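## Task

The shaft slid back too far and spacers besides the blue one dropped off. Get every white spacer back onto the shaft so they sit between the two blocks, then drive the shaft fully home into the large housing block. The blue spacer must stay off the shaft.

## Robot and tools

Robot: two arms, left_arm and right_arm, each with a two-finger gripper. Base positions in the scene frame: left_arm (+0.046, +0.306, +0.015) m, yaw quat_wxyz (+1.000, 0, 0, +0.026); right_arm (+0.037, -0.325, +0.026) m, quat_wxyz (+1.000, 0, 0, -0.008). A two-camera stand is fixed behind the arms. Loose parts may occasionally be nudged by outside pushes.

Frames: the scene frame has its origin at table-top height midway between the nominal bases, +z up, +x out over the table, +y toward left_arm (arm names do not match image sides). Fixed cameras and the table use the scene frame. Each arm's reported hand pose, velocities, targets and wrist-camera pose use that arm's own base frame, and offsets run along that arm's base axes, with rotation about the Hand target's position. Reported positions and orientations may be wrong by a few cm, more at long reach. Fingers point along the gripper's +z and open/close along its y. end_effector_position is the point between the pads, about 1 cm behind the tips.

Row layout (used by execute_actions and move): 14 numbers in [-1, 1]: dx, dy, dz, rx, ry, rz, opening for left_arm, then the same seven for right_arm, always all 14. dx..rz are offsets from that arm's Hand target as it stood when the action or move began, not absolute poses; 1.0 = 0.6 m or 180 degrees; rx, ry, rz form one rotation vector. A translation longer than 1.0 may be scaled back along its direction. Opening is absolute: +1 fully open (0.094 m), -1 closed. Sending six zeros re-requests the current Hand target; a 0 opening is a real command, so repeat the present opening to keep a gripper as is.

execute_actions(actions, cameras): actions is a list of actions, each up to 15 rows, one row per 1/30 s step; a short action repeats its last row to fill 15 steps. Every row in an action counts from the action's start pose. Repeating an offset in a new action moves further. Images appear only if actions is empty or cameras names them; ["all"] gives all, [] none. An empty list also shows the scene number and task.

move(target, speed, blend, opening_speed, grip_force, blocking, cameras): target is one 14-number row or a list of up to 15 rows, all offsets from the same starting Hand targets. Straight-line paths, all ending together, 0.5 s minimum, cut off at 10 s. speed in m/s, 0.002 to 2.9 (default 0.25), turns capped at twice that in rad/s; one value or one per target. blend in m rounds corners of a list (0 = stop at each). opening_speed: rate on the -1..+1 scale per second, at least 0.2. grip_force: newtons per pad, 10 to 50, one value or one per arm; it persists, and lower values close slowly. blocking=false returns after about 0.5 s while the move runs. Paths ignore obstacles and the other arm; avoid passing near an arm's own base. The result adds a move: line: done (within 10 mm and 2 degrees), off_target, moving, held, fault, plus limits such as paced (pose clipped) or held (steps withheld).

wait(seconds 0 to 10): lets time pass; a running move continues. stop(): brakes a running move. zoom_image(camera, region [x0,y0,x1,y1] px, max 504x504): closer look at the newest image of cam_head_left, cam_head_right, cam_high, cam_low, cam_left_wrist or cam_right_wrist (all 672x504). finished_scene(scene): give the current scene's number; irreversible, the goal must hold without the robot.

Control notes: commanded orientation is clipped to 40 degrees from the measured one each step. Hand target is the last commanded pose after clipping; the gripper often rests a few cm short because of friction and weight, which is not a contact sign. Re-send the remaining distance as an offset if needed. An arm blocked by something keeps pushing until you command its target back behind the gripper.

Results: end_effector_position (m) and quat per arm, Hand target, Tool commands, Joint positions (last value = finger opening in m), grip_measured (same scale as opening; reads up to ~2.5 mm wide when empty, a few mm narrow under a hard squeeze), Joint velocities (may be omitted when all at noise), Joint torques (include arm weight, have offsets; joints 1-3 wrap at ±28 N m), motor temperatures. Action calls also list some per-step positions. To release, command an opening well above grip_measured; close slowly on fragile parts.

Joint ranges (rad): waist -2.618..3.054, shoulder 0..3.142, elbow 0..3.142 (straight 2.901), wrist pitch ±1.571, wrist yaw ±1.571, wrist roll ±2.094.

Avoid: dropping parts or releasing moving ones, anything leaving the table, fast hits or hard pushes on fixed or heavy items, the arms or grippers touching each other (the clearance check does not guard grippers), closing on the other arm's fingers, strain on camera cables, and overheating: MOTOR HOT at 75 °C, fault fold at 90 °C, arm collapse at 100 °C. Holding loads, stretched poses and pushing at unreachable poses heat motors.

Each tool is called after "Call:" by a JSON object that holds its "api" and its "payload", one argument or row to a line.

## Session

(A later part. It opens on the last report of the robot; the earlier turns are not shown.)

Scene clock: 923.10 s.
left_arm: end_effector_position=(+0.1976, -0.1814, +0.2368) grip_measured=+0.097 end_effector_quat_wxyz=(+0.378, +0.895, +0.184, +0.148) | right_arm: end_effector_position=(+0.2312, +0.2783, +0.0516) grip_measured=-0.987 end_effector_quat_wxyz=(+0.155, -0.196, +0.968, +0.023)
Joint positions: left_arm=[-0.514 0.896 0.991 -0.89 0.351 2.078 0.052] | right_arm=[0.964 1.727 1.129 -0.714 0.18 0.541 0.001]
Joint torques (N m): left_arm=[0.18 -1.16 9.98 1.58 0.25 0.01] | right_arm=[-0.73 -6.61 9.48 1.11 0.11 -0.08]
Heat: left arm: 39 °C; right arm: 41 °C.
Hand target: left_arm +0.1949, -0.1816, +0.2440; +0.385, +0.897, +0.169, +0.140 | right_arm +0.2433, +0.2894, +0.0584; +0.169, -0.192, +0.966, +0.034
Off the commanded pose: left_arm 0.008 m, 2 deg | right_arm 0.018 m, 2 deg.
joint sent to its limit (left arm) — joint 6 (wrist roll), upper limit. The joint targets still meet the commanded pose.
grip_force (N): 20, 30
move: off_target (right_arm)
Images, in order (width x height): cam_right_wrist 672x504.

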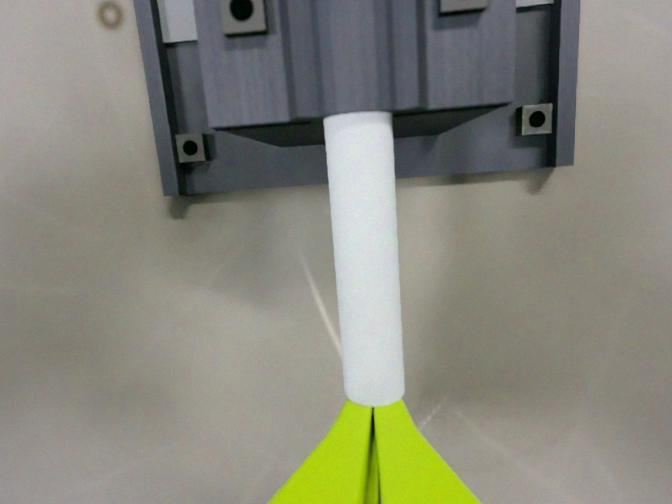

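Call:
{"api": "move", "payload": {
  "target": [0,0,0,0,0,0,0.1,0.031,0.0128,0.0,0,0,0,-1],
  "speed": 0.04,
  "cameras": ["cam_right_wrist", "cam_low"]
}}

Call:
{"api": "zoom_image", "payload": {
  "camera": "cam_low",
  "region": [280, 210, 380, 285]
}}

Scene clock: 924.60 s.
left_arm: end_effector_position=(+0.1976, -0.1814, +0.2368) grip_measured=+0.097 end_effector_quat_wxyz=(+0.378, +0.895, +0.184, +0.148) | right_arm: end_effector_position=(+0.2426, +0.2830, +0.0519) grip_measured=-0.987 end_effector_quat_wxyz=(+0.143, -0.200, +0.969, +0.019)
Joint positions: left_arm=[-0.514 0.896 0.991 -0.89 0.351 2.078 0.052] | right_arm=[0.937 1.78 1.2 -0.751 0.162 0.511 0.001]
Joint torques (N m): left_arm=[0.17 -1.16 9.99 1.57 0.25 0.01] | right_arm=[-1.09 -6.69 9.62 1.37 0.19 -0.09]
Heat: left arm: 39 °C; right arm: 41 °C.
Hand target: left_arm +0.1949, -0.1816, +0.2440; +0.385, +0.897, +0.169, +0.140 | right_arm +0.2619, +0.2971, +0.0584; +0.169, -0.192, +0.966, +0.035
Off the commanded pose: left_arm 0.008 m, 2 deg | right_arm 0.025 m, 4 deg.
joint sent to its limit (left arm) — joint 6 (wrist roll), upper limit. The joint targets still meet the commanded pose.
grip_force (N): 20, 30
move: off_target (right_arm)
Images, in order (width x height): cam_low 672x504, cam_right_wrist 672x504.

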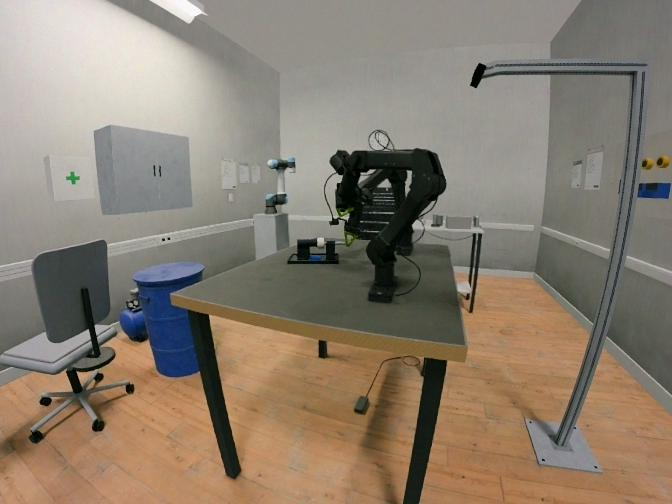

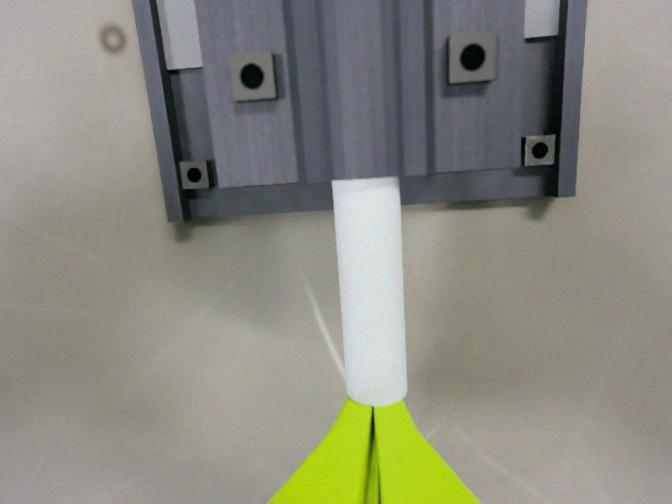

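Scaled by 5.040 from the camera's 672x504 image, which has a finer 960x720 frame.

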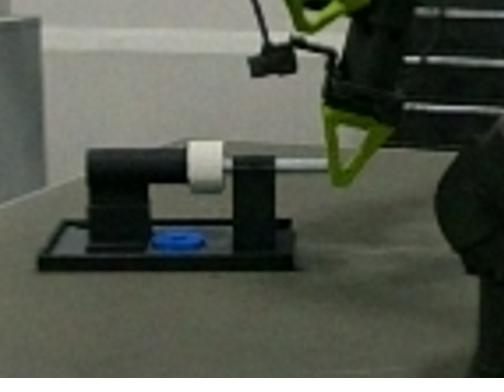

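Call:
{"api": "move", "payload": {
  "target": [0,0,0,0,0,0,0.1,0.0232,0.0096,0.0,0,0,0,-1],
  "speed": 0.03,
  "cameras": ["cam_right_wrist"]
}}

Scene clock: 926.20 s.
left_arm: end_effector_position=(+0.1976, -0.1814, +0.2368) grip_measured=+0.097 end_effector_quat_wxyz=(+0.378, +0.895, +0.184, +0.148) | right_arm: end_effector_position=(+0.2424, +0.2825, +0.0522) grip_measured=-0.987 end_effector_quat_wxyz=(+0.119, -0.206, +0.971, +0.014)
Joint positions: left_arm=[-0.514 0.896 0.991 -0.89 0.351 2.078 0.052] | right_arm=[0.924 1.811 1.254 -0.814 0.134 0.492 0.001]
Joint torques (N m): left_arm=[0.17 -1.14 9.99 1.57 0.25 0.01] | right_arm=[-1.68 -6.42 9.77 1.79 0.4 -0.07]
Heat: left arm: 39 °C; right arm: 41 °C.
Hand target: left_arm +0.1949, -0.1816, +0.2440; +0.385, +0.897, +0.169, +0.140 | right_arm +0.2759, +0.3029, +0.0585; +0.169, -0.192, +0.966, +0.035
Off the commanded pose: left_arm 0.008 m, 2 deg | right_arm 0.040 m, 6 deg.
joint sent to its limit (left arm) — joint 6 (wrist roll), upper limit. The joint targets still meet the commanded pose.
grip_force (N): 20, 30
move: off_target (right_arm)
Images, in order (width x height): cam_right_wrist 672x504.

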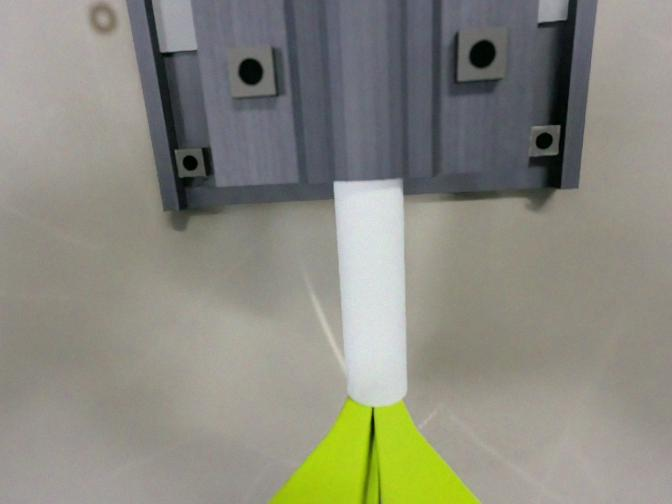

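Call:
{"api": "move", "payload": {
  "target": [0,0,0,0,0,0,0.1,0.0155,0.0064,0.0,0.0127,-0.0308,0,-1],
  "speed": 0.03,
  "cameras": ["cam_right_wrist"]
}}

Scene clock: 931.03 s.
left_arm: end_effector_position=(+0.1976, -0.1814, +0.2368) grip_measured=+0.097 end_effector_quat_wxyz=(+0.378, +0.895, +0.184, +0.148) | right_arm: end_effector_position=(+0.2426, +0.2820, +0.0484) grip_measured=-0.987 end_effector_quat_wxyz=(+0.121, -0.206, +0.971, +0.014)
Joint positions: left_arm=[-0.514 0.896 0.991 -0.89 0.351 2.078 0.052] | right_arm=[0.924 1.811 1.236 -0.792 0.137 0.491 0.001]
Joint torques (N m): left_arm=[0.17 -1.16 10 1.58 0.25 0.01] | right_arm=[-0.8 -9.68 5.98 2.7 0.89 -0.07]
Heat: left arm: 39 °C; right arm: 41 °C.
Hand target: left_arm +0.1949, -0.1816, +0.2440; +0.385, +0.897, +0.169, +0.140 | right_arm +0.2851, +0.3066, +0.0585; +0.220, -0.190, +0.956, +0.044
Off the commanded pose: left_arm 0.008 m, 2 deg | right_arm 0.050 m, 12 deg.
joint sent to its limit (left arm) — joint 6 (wrist roll), upper limit. The joint targets still meet the commanded pose.
grip_force (N): 20, 30
move: off_target (right_arm)
Images, in order (width x height): cam_right_wrist 672x504.

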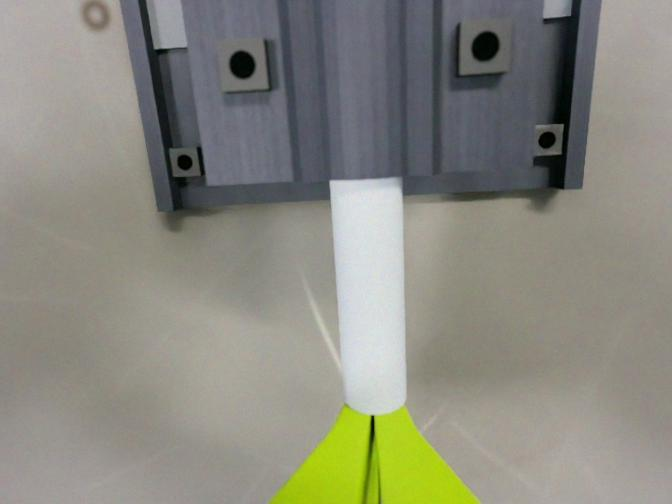

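Call:
{"api": "wait", "payload": {
  "seconds": 0.1,
  "cameras": ["cam_high", "cam_low", "cam_left_wrist", "cam_head_left", "cam_head_right"]
}}

Call:
{"api": "zoom_image", "payload": {
  "camera": "cam_high",
  "region": [270, 200, 390, 360]
}}

Call:
{"api": "zoom_image", "payload": {
  "camera": "cam_low",
  "region": [280, 220, 360, 280]
}}

Scene clock: 932.67 s.
left_arm: end_effector_position=(+0.1976, -0.1814, +0.2368) grip_measured=+0.097 end_effector_quat_wxyz=(+0.378, +0.895, +0.184, +0.148) | right_arm: end_effector_position=(+0.2426, +0.2820, +0.0484) grip_measured=-0.987 end_effector_quat_wxyz=(+0.121, -0.206, +0.971, +0.014)
Joint positions: left_arm=[-0.514 0.896 0.991 -0.89 0.351 2.078 0.052] | right_arm=[0.924 1.811 1.236 -0.792 0.137 0.491 0.001]
Joint torques (N m): left_arm=[0.17 -1.17 9.98 1.58 0.24 0.02] | right_arm=[-0.8 -9.66 5.98 2.71 0.9 -0.06]
Heat: left arm: 39 °C; right arm: 41 °C.
Hand target: left_arm +0.1949, -0.1816, +0.2440; +0.385, +0.897, +0.169, +0.140 | right_arm +0.2851, +0.3066, +0.0585; +0.220, -0.190, +0.956, +0.044
Tool commands: left_gripper/opening=+0.1 right_gripper/opening=-1.0
Off the commanded pose: left_arm 0.008 m, 2 deg | right_arm 0.050 m, 12 deg.
grip_force (N): 20, 30
wait: 0.10 s; at rest from the start
Images, in order (width x height): cam_head_left 672x504, cam_head_right 672x504, cam_high 672x504, cam_low 672x504, cam_left_wrist 672x504.

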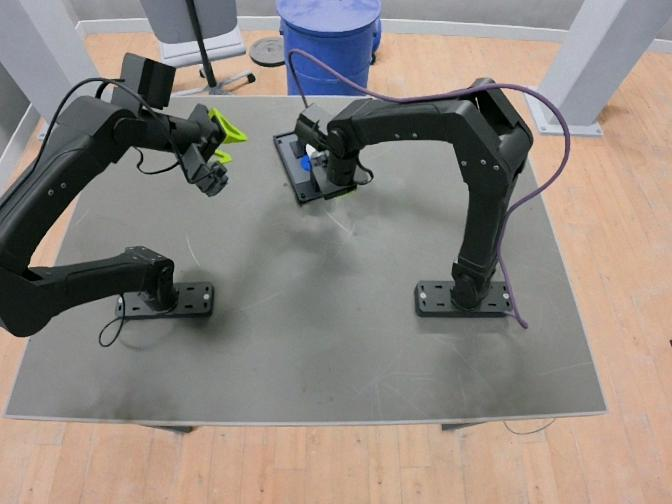

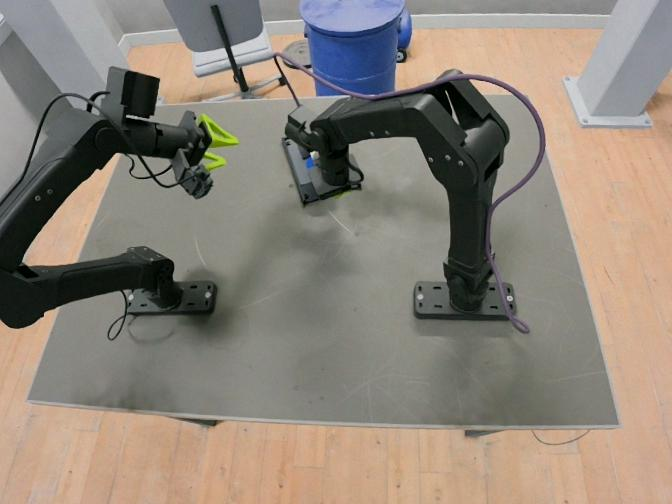

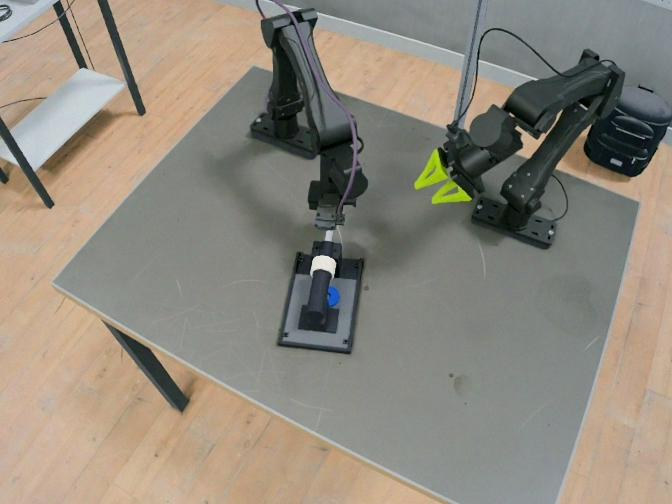

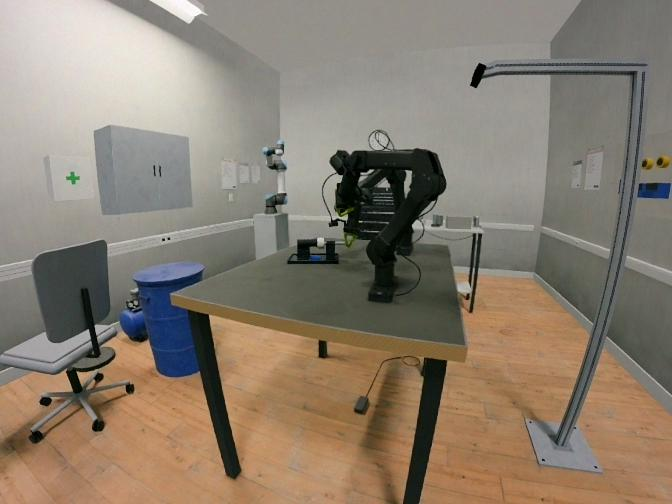

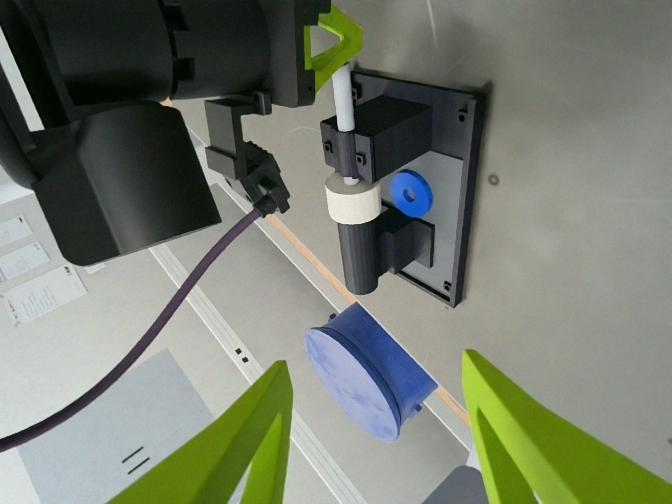

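Scaled by 3.150 from the camera's 672x504 image, which has a finer 960x720 frame.

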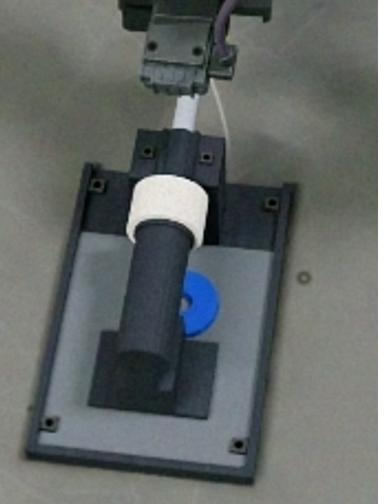

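Scaled by 6.300 from the camera's 672x504 image, which has a finer 960x720 frame.

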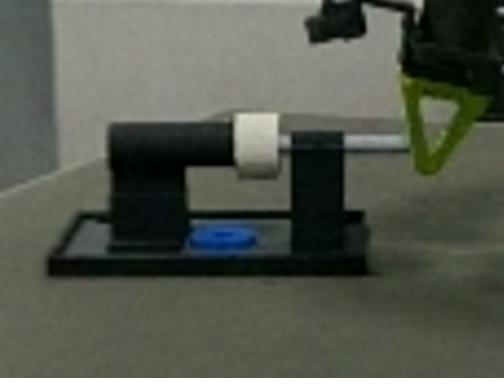

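Call:
{"api": "zoom_image", "payload": {
  "camera": "cam_left_wrist",
  "region": [300, 50, 480, 310]
}}

Scaled by 1.938 from the camera's 672x504 image, which has a finer 960x720 frame.

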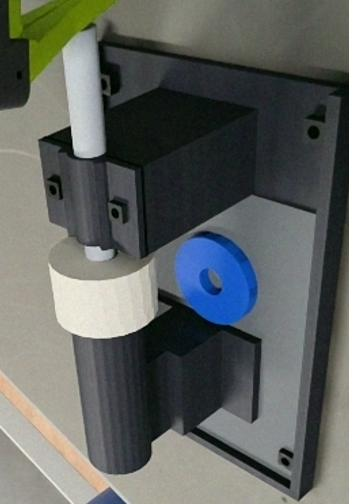

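Call:
{"api": "move", "payload": {
  "target": [0,0,0,0,0,0,0.1,0.031,0.0128,0.01,0.0127,-0.0308,0,-1],
  "speed": 0.04,
  "cameras": ["cam_right_wrist"]
}}

Scene clock: 936.30 s.
left_arm: end_effector_position=(+0.1976, -0.1814, +0.2368) grip_measured=+0.097 end_effector_quat_wxyz=(+0.378, +0.895, +0.184, +0.148) | right_arm: end_effector_position=(+0.2437, +0.2821, +0.0483) grip_measured=-0.987 end_effector_quat_wxyz=(+0.134, -0.214, +0.968, +0.015)
Joint positions: left_arm=[-0.514 0.896 0.991 -0.89 0.351 2.078 0.052] | right_arm=[0.929 1.797 1.213 -0.762 0.151 0.477 0.001]
Joint torques (N m): left_arm=[0.2 -1.16 9.98 1.58 0.25 0.02] | right_arm=[-1.37 -9.95 6.31 3.27 1.22 -0.08]
Heat: left arm: 39 °C; right arm: 41 °C.
Hand target: left_arm +0.1949, -0.1816, +0.2440; +0.385, +0.897, +0.169, +0.140 | right_arm +0.3037, +0.3143, +0.0644; +0.269, -0.188, +0.943, +0.054
Off the commanded pose: left_arm 0.008 m, 2 deg | right_arm 0.070 m, 17 deg.
joint sent to its limit (left arm) — joint 6 (wrist roll), upper limit. The joint targets still meet the commanded pose.
grip_force (N): 20, 30
move: off_target (right_arm)
Images, in order (width x height): cam_right_wrist 672x504.

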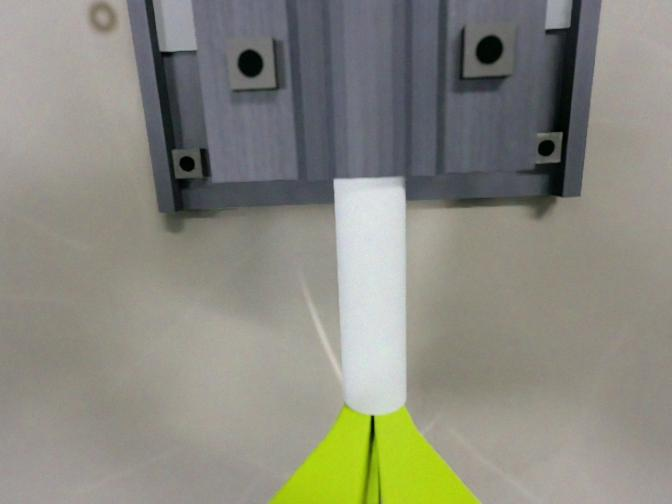

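Call:
{"api": "move", "payload": {
  "target": [
    [0,0,0,0,0,0,0.1,-0.0051,0.0123,0.0,0,0,0,-1],
    [0,0,0,0,0,0,0.1,0.0051,-0.0123,0.0,0,0,0,-1],
    [0,0,0,0,0,0,0.1,0,0,0.0,0,0,0,-1]
  ],
  "speed": 0.05,
  "cameras": ["cam_right_wrist"]
}}

Scene clock: 939.80 s.
left_arm: end_effector_position=(+0.1976, -0.1814, +0.2368) grip_measured=+0.097 end_effector_quat_wxyz=(+0.378, +0.895, +0.184, +0.148) | right_arm: end_effector_position=(+0.2445, +0.2812, +0.0475) grip_measured=-0.987 end_effector_quat_wxyz=(+0.146, -0.223, +0.964, +0.014)
Joint positions: left_arm=[-0.514 0.896 0.991 -0.89 0.351 2.078 0.052] | right_arm=[0.933 1.783 1.184 -0.728 0.168 0.457 0.001]
Joint torques (N m): left_arm=[0.18 -1.16 9.99 1.57 0.25 0.01] | right_arm=[-1.81 -8.92 7.38 3.17 1.06 0.07]
Motor temperatures (°C): left_arm=[26 26 39 38 30 23 27] | right_arm=[25 41 30 32 25 25 26]
Heat: left arm: 39 °C; right arm: 41 °C.
Hand target: left_arm +0.1949, -0.1816, +0.2440; +0.385, +0.897, +0.169, +0.140 | right_arm +0.3037, +0.3142, +0.0643; +0.269, -0.188, +0.943, +0.054
Off the commanded pose: left_arm 0.008 m, 2 deg | right_arm 0.070 m, 16 deg.
joint sent to its limit (left arm) — joint 6 (wrist roll), upper limit. The joint targets still meet the commanded pose.
grip_force (N): 20, 30
move: off_target (right_arm)
Images, in order (width x height): cam_right_wrist 672x504.

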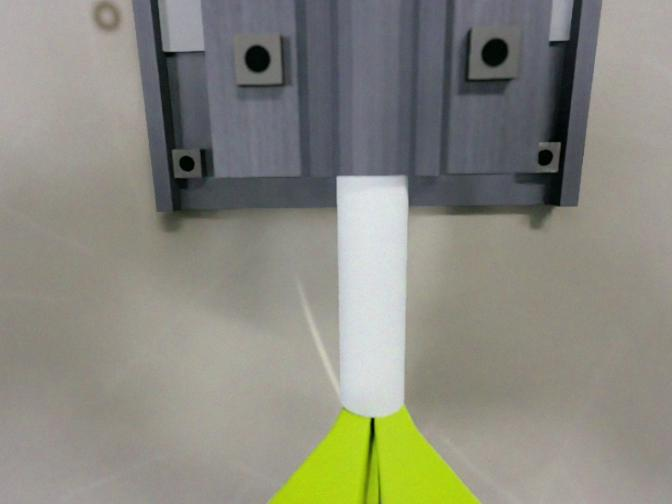

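Call:
{"api": "move", "payload": {
  "target": [
    [0,0,0,0,0,0,0.1,-0.1295,-0.0677,-0.0155,-0.0254,0.0616,0,-1]
  ],
  "speed": 0.07,
  "cameras": ["cam_right_wrist"]
}}

Scene clock: 942.53 s.
left_arm: end_effector_position=(+0.1976, -0.1814, +0.2368) grip_measured=+0.097 end_effector_quat_wxyz=(+0.378, +0.895, +0.184, +0.148) | right_arm: end_effector_position=(+0.2293, +0.2748, +0.0455) grip_measured=-0.987 end_effector_quat_wxyz=(+0.161, -0.194, +0.967, +0.027)
Joint positions: left_arm=[-0.514 0.896 0.991 -0.89 0.351 2.078 0.052] | right_arm=[0.965 1.71 1.078 -0.666 0.184 0.544 0.001]
Joint torques (N m): left_arm=[0.17 -1.16 10 1.58 0.25 0.01] | right_arm=[0.47 -11.81 5.44 0.88 0.11 0.04]
Heat: left arm: 39 °C; right arm: 41 °C.
Hand target: left_arm +0.1949, -0.1816, +0.2440; +0.385, +0.897, +0.169, +0.140 | right_arm +0.2260, +0.2737, +0.0552; +0.169, -0.192, +0.966, +0.034
Off the commanded pose: left_arm 0.008 m, 2 deg | right_arm 0.010 m, 1 deg.
joint sent to its limit (left arm) — joint 6 (wrist roll), upper limit. The joint targets still meet the commanded pose.
grip_force (N): 20, 30
move: done
Images, in order (width x height): cam_right_wrist 672x504.

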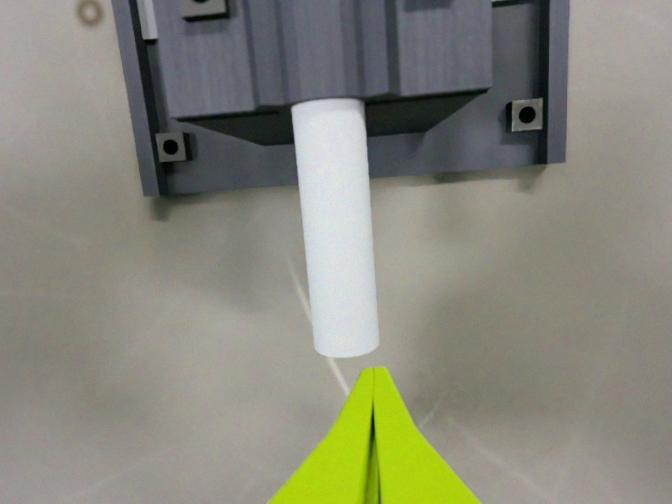

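Call:
{"api": "move", "payload": {
  "target": [
    [0,0,0,0,0,0,0.1,-0.046,-0.019,0.2,0,0,0,-1]
  ],
  "speed": 0.15,
  "cameras": ["cam_right_wrist", "cam_low", "cam_left_wrist", "cam_high"]
}}

Call:
{"api": "zoom_image", "payload": {
  "camera": "cam_low",
  "region": [280, 220, 380, 280]
}}

Call:
{"api": "zoom_image", "payload": {
  "camera": "cam_left_wrist",
  "region": [300, 0, 500, 310]
}}

Scene clock: 944.77 s.
left_arm: end_effector_position=(+0.1976, -0.1814, +0.2368) grip_measured=+0.097 end_effector_quat_wxyz=(+0.378, +0.895, +0.184, +0.148) | right_arm: end_effector_position=(+0.1956, +0.2598, +0.1571) grip_measured=-0.987 end_effector_quat_wxyz=(+0.147, -0.196, +0.969, +0.023)
Joint positions: left_arm=[-0.514 0.896 0.991 -0.89 0.351 2.078 0.052] | right_arm=[1.024 1.548 1.368 -1.155 0.184 0.602 0.001]
Joint torques (N m): left_arm=[0.18 -1.16 9.98 1.58 0.25 0.01] | right_arm=[0.46 -9.02 9.16 0.78 0.28 0.05]
Heat: left arm: 39 °C; right arm: 41 °C.
Hand target: left_arm +0.1949, -0.1816, +0.2440; +0.385, +0.897, +0.169, +0.140 | right_arm +0.1984, +0.2623, +0.1751; +0.169, -0.192, +0.966, +0.034
Off the commanded pose: left_arm 0.008 m, 2 deg | right_arm 0.018 m, 3 deg.
joint sent to its limit (left arm) — joint 6 (wrist roll), upper limit. The joint targets still meet the commanded pose.
grip_force (N): 20, 30
move: off_target (right_arm)
Images, in order (width x height): cam_high 672x504, cam_low 672x504, cam_left_wrist 672x504, cam_right_wrist 672x504.

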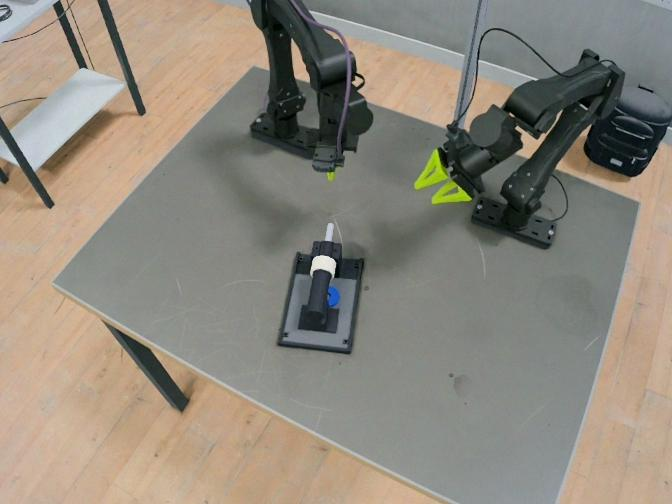

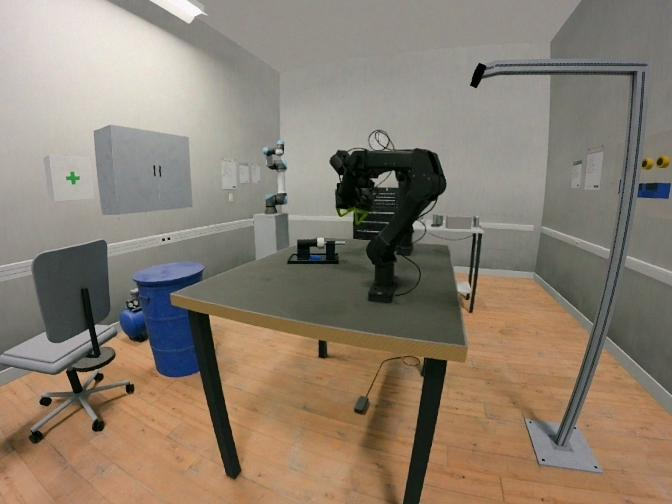

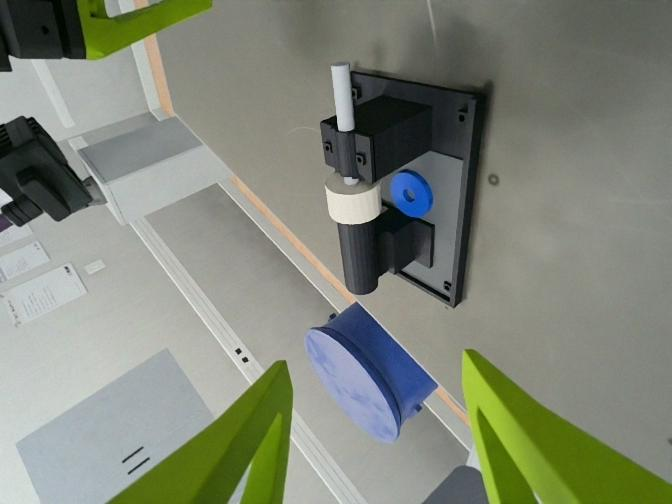

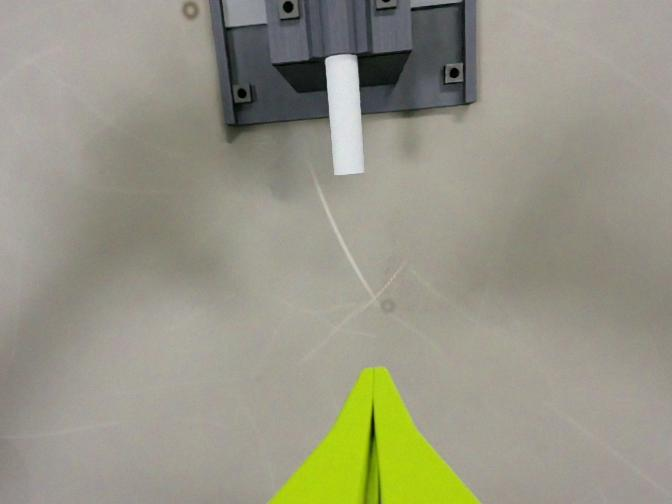

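Scaled by 5.040 from the camera's 672x504 image, which has a finer 960x720 frame.

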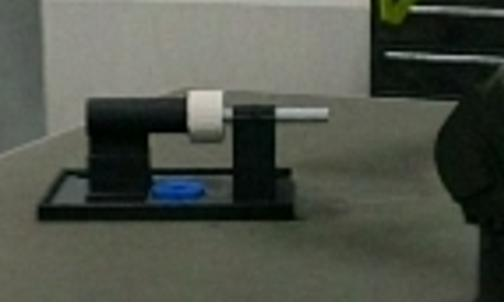

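Scaled by 1.626 from the camera's 672x504 image, which has a finer 960x720 frame.

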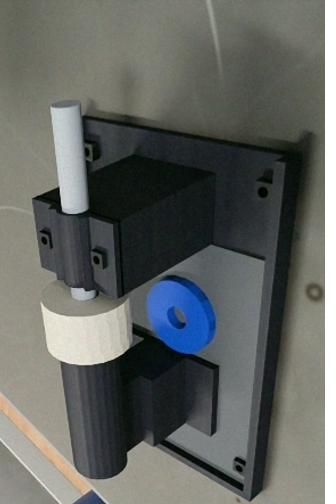

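Call:
{"api": "finished_scene", "payload": {
  "scene": 1
}}

The scene is finished: the task was done.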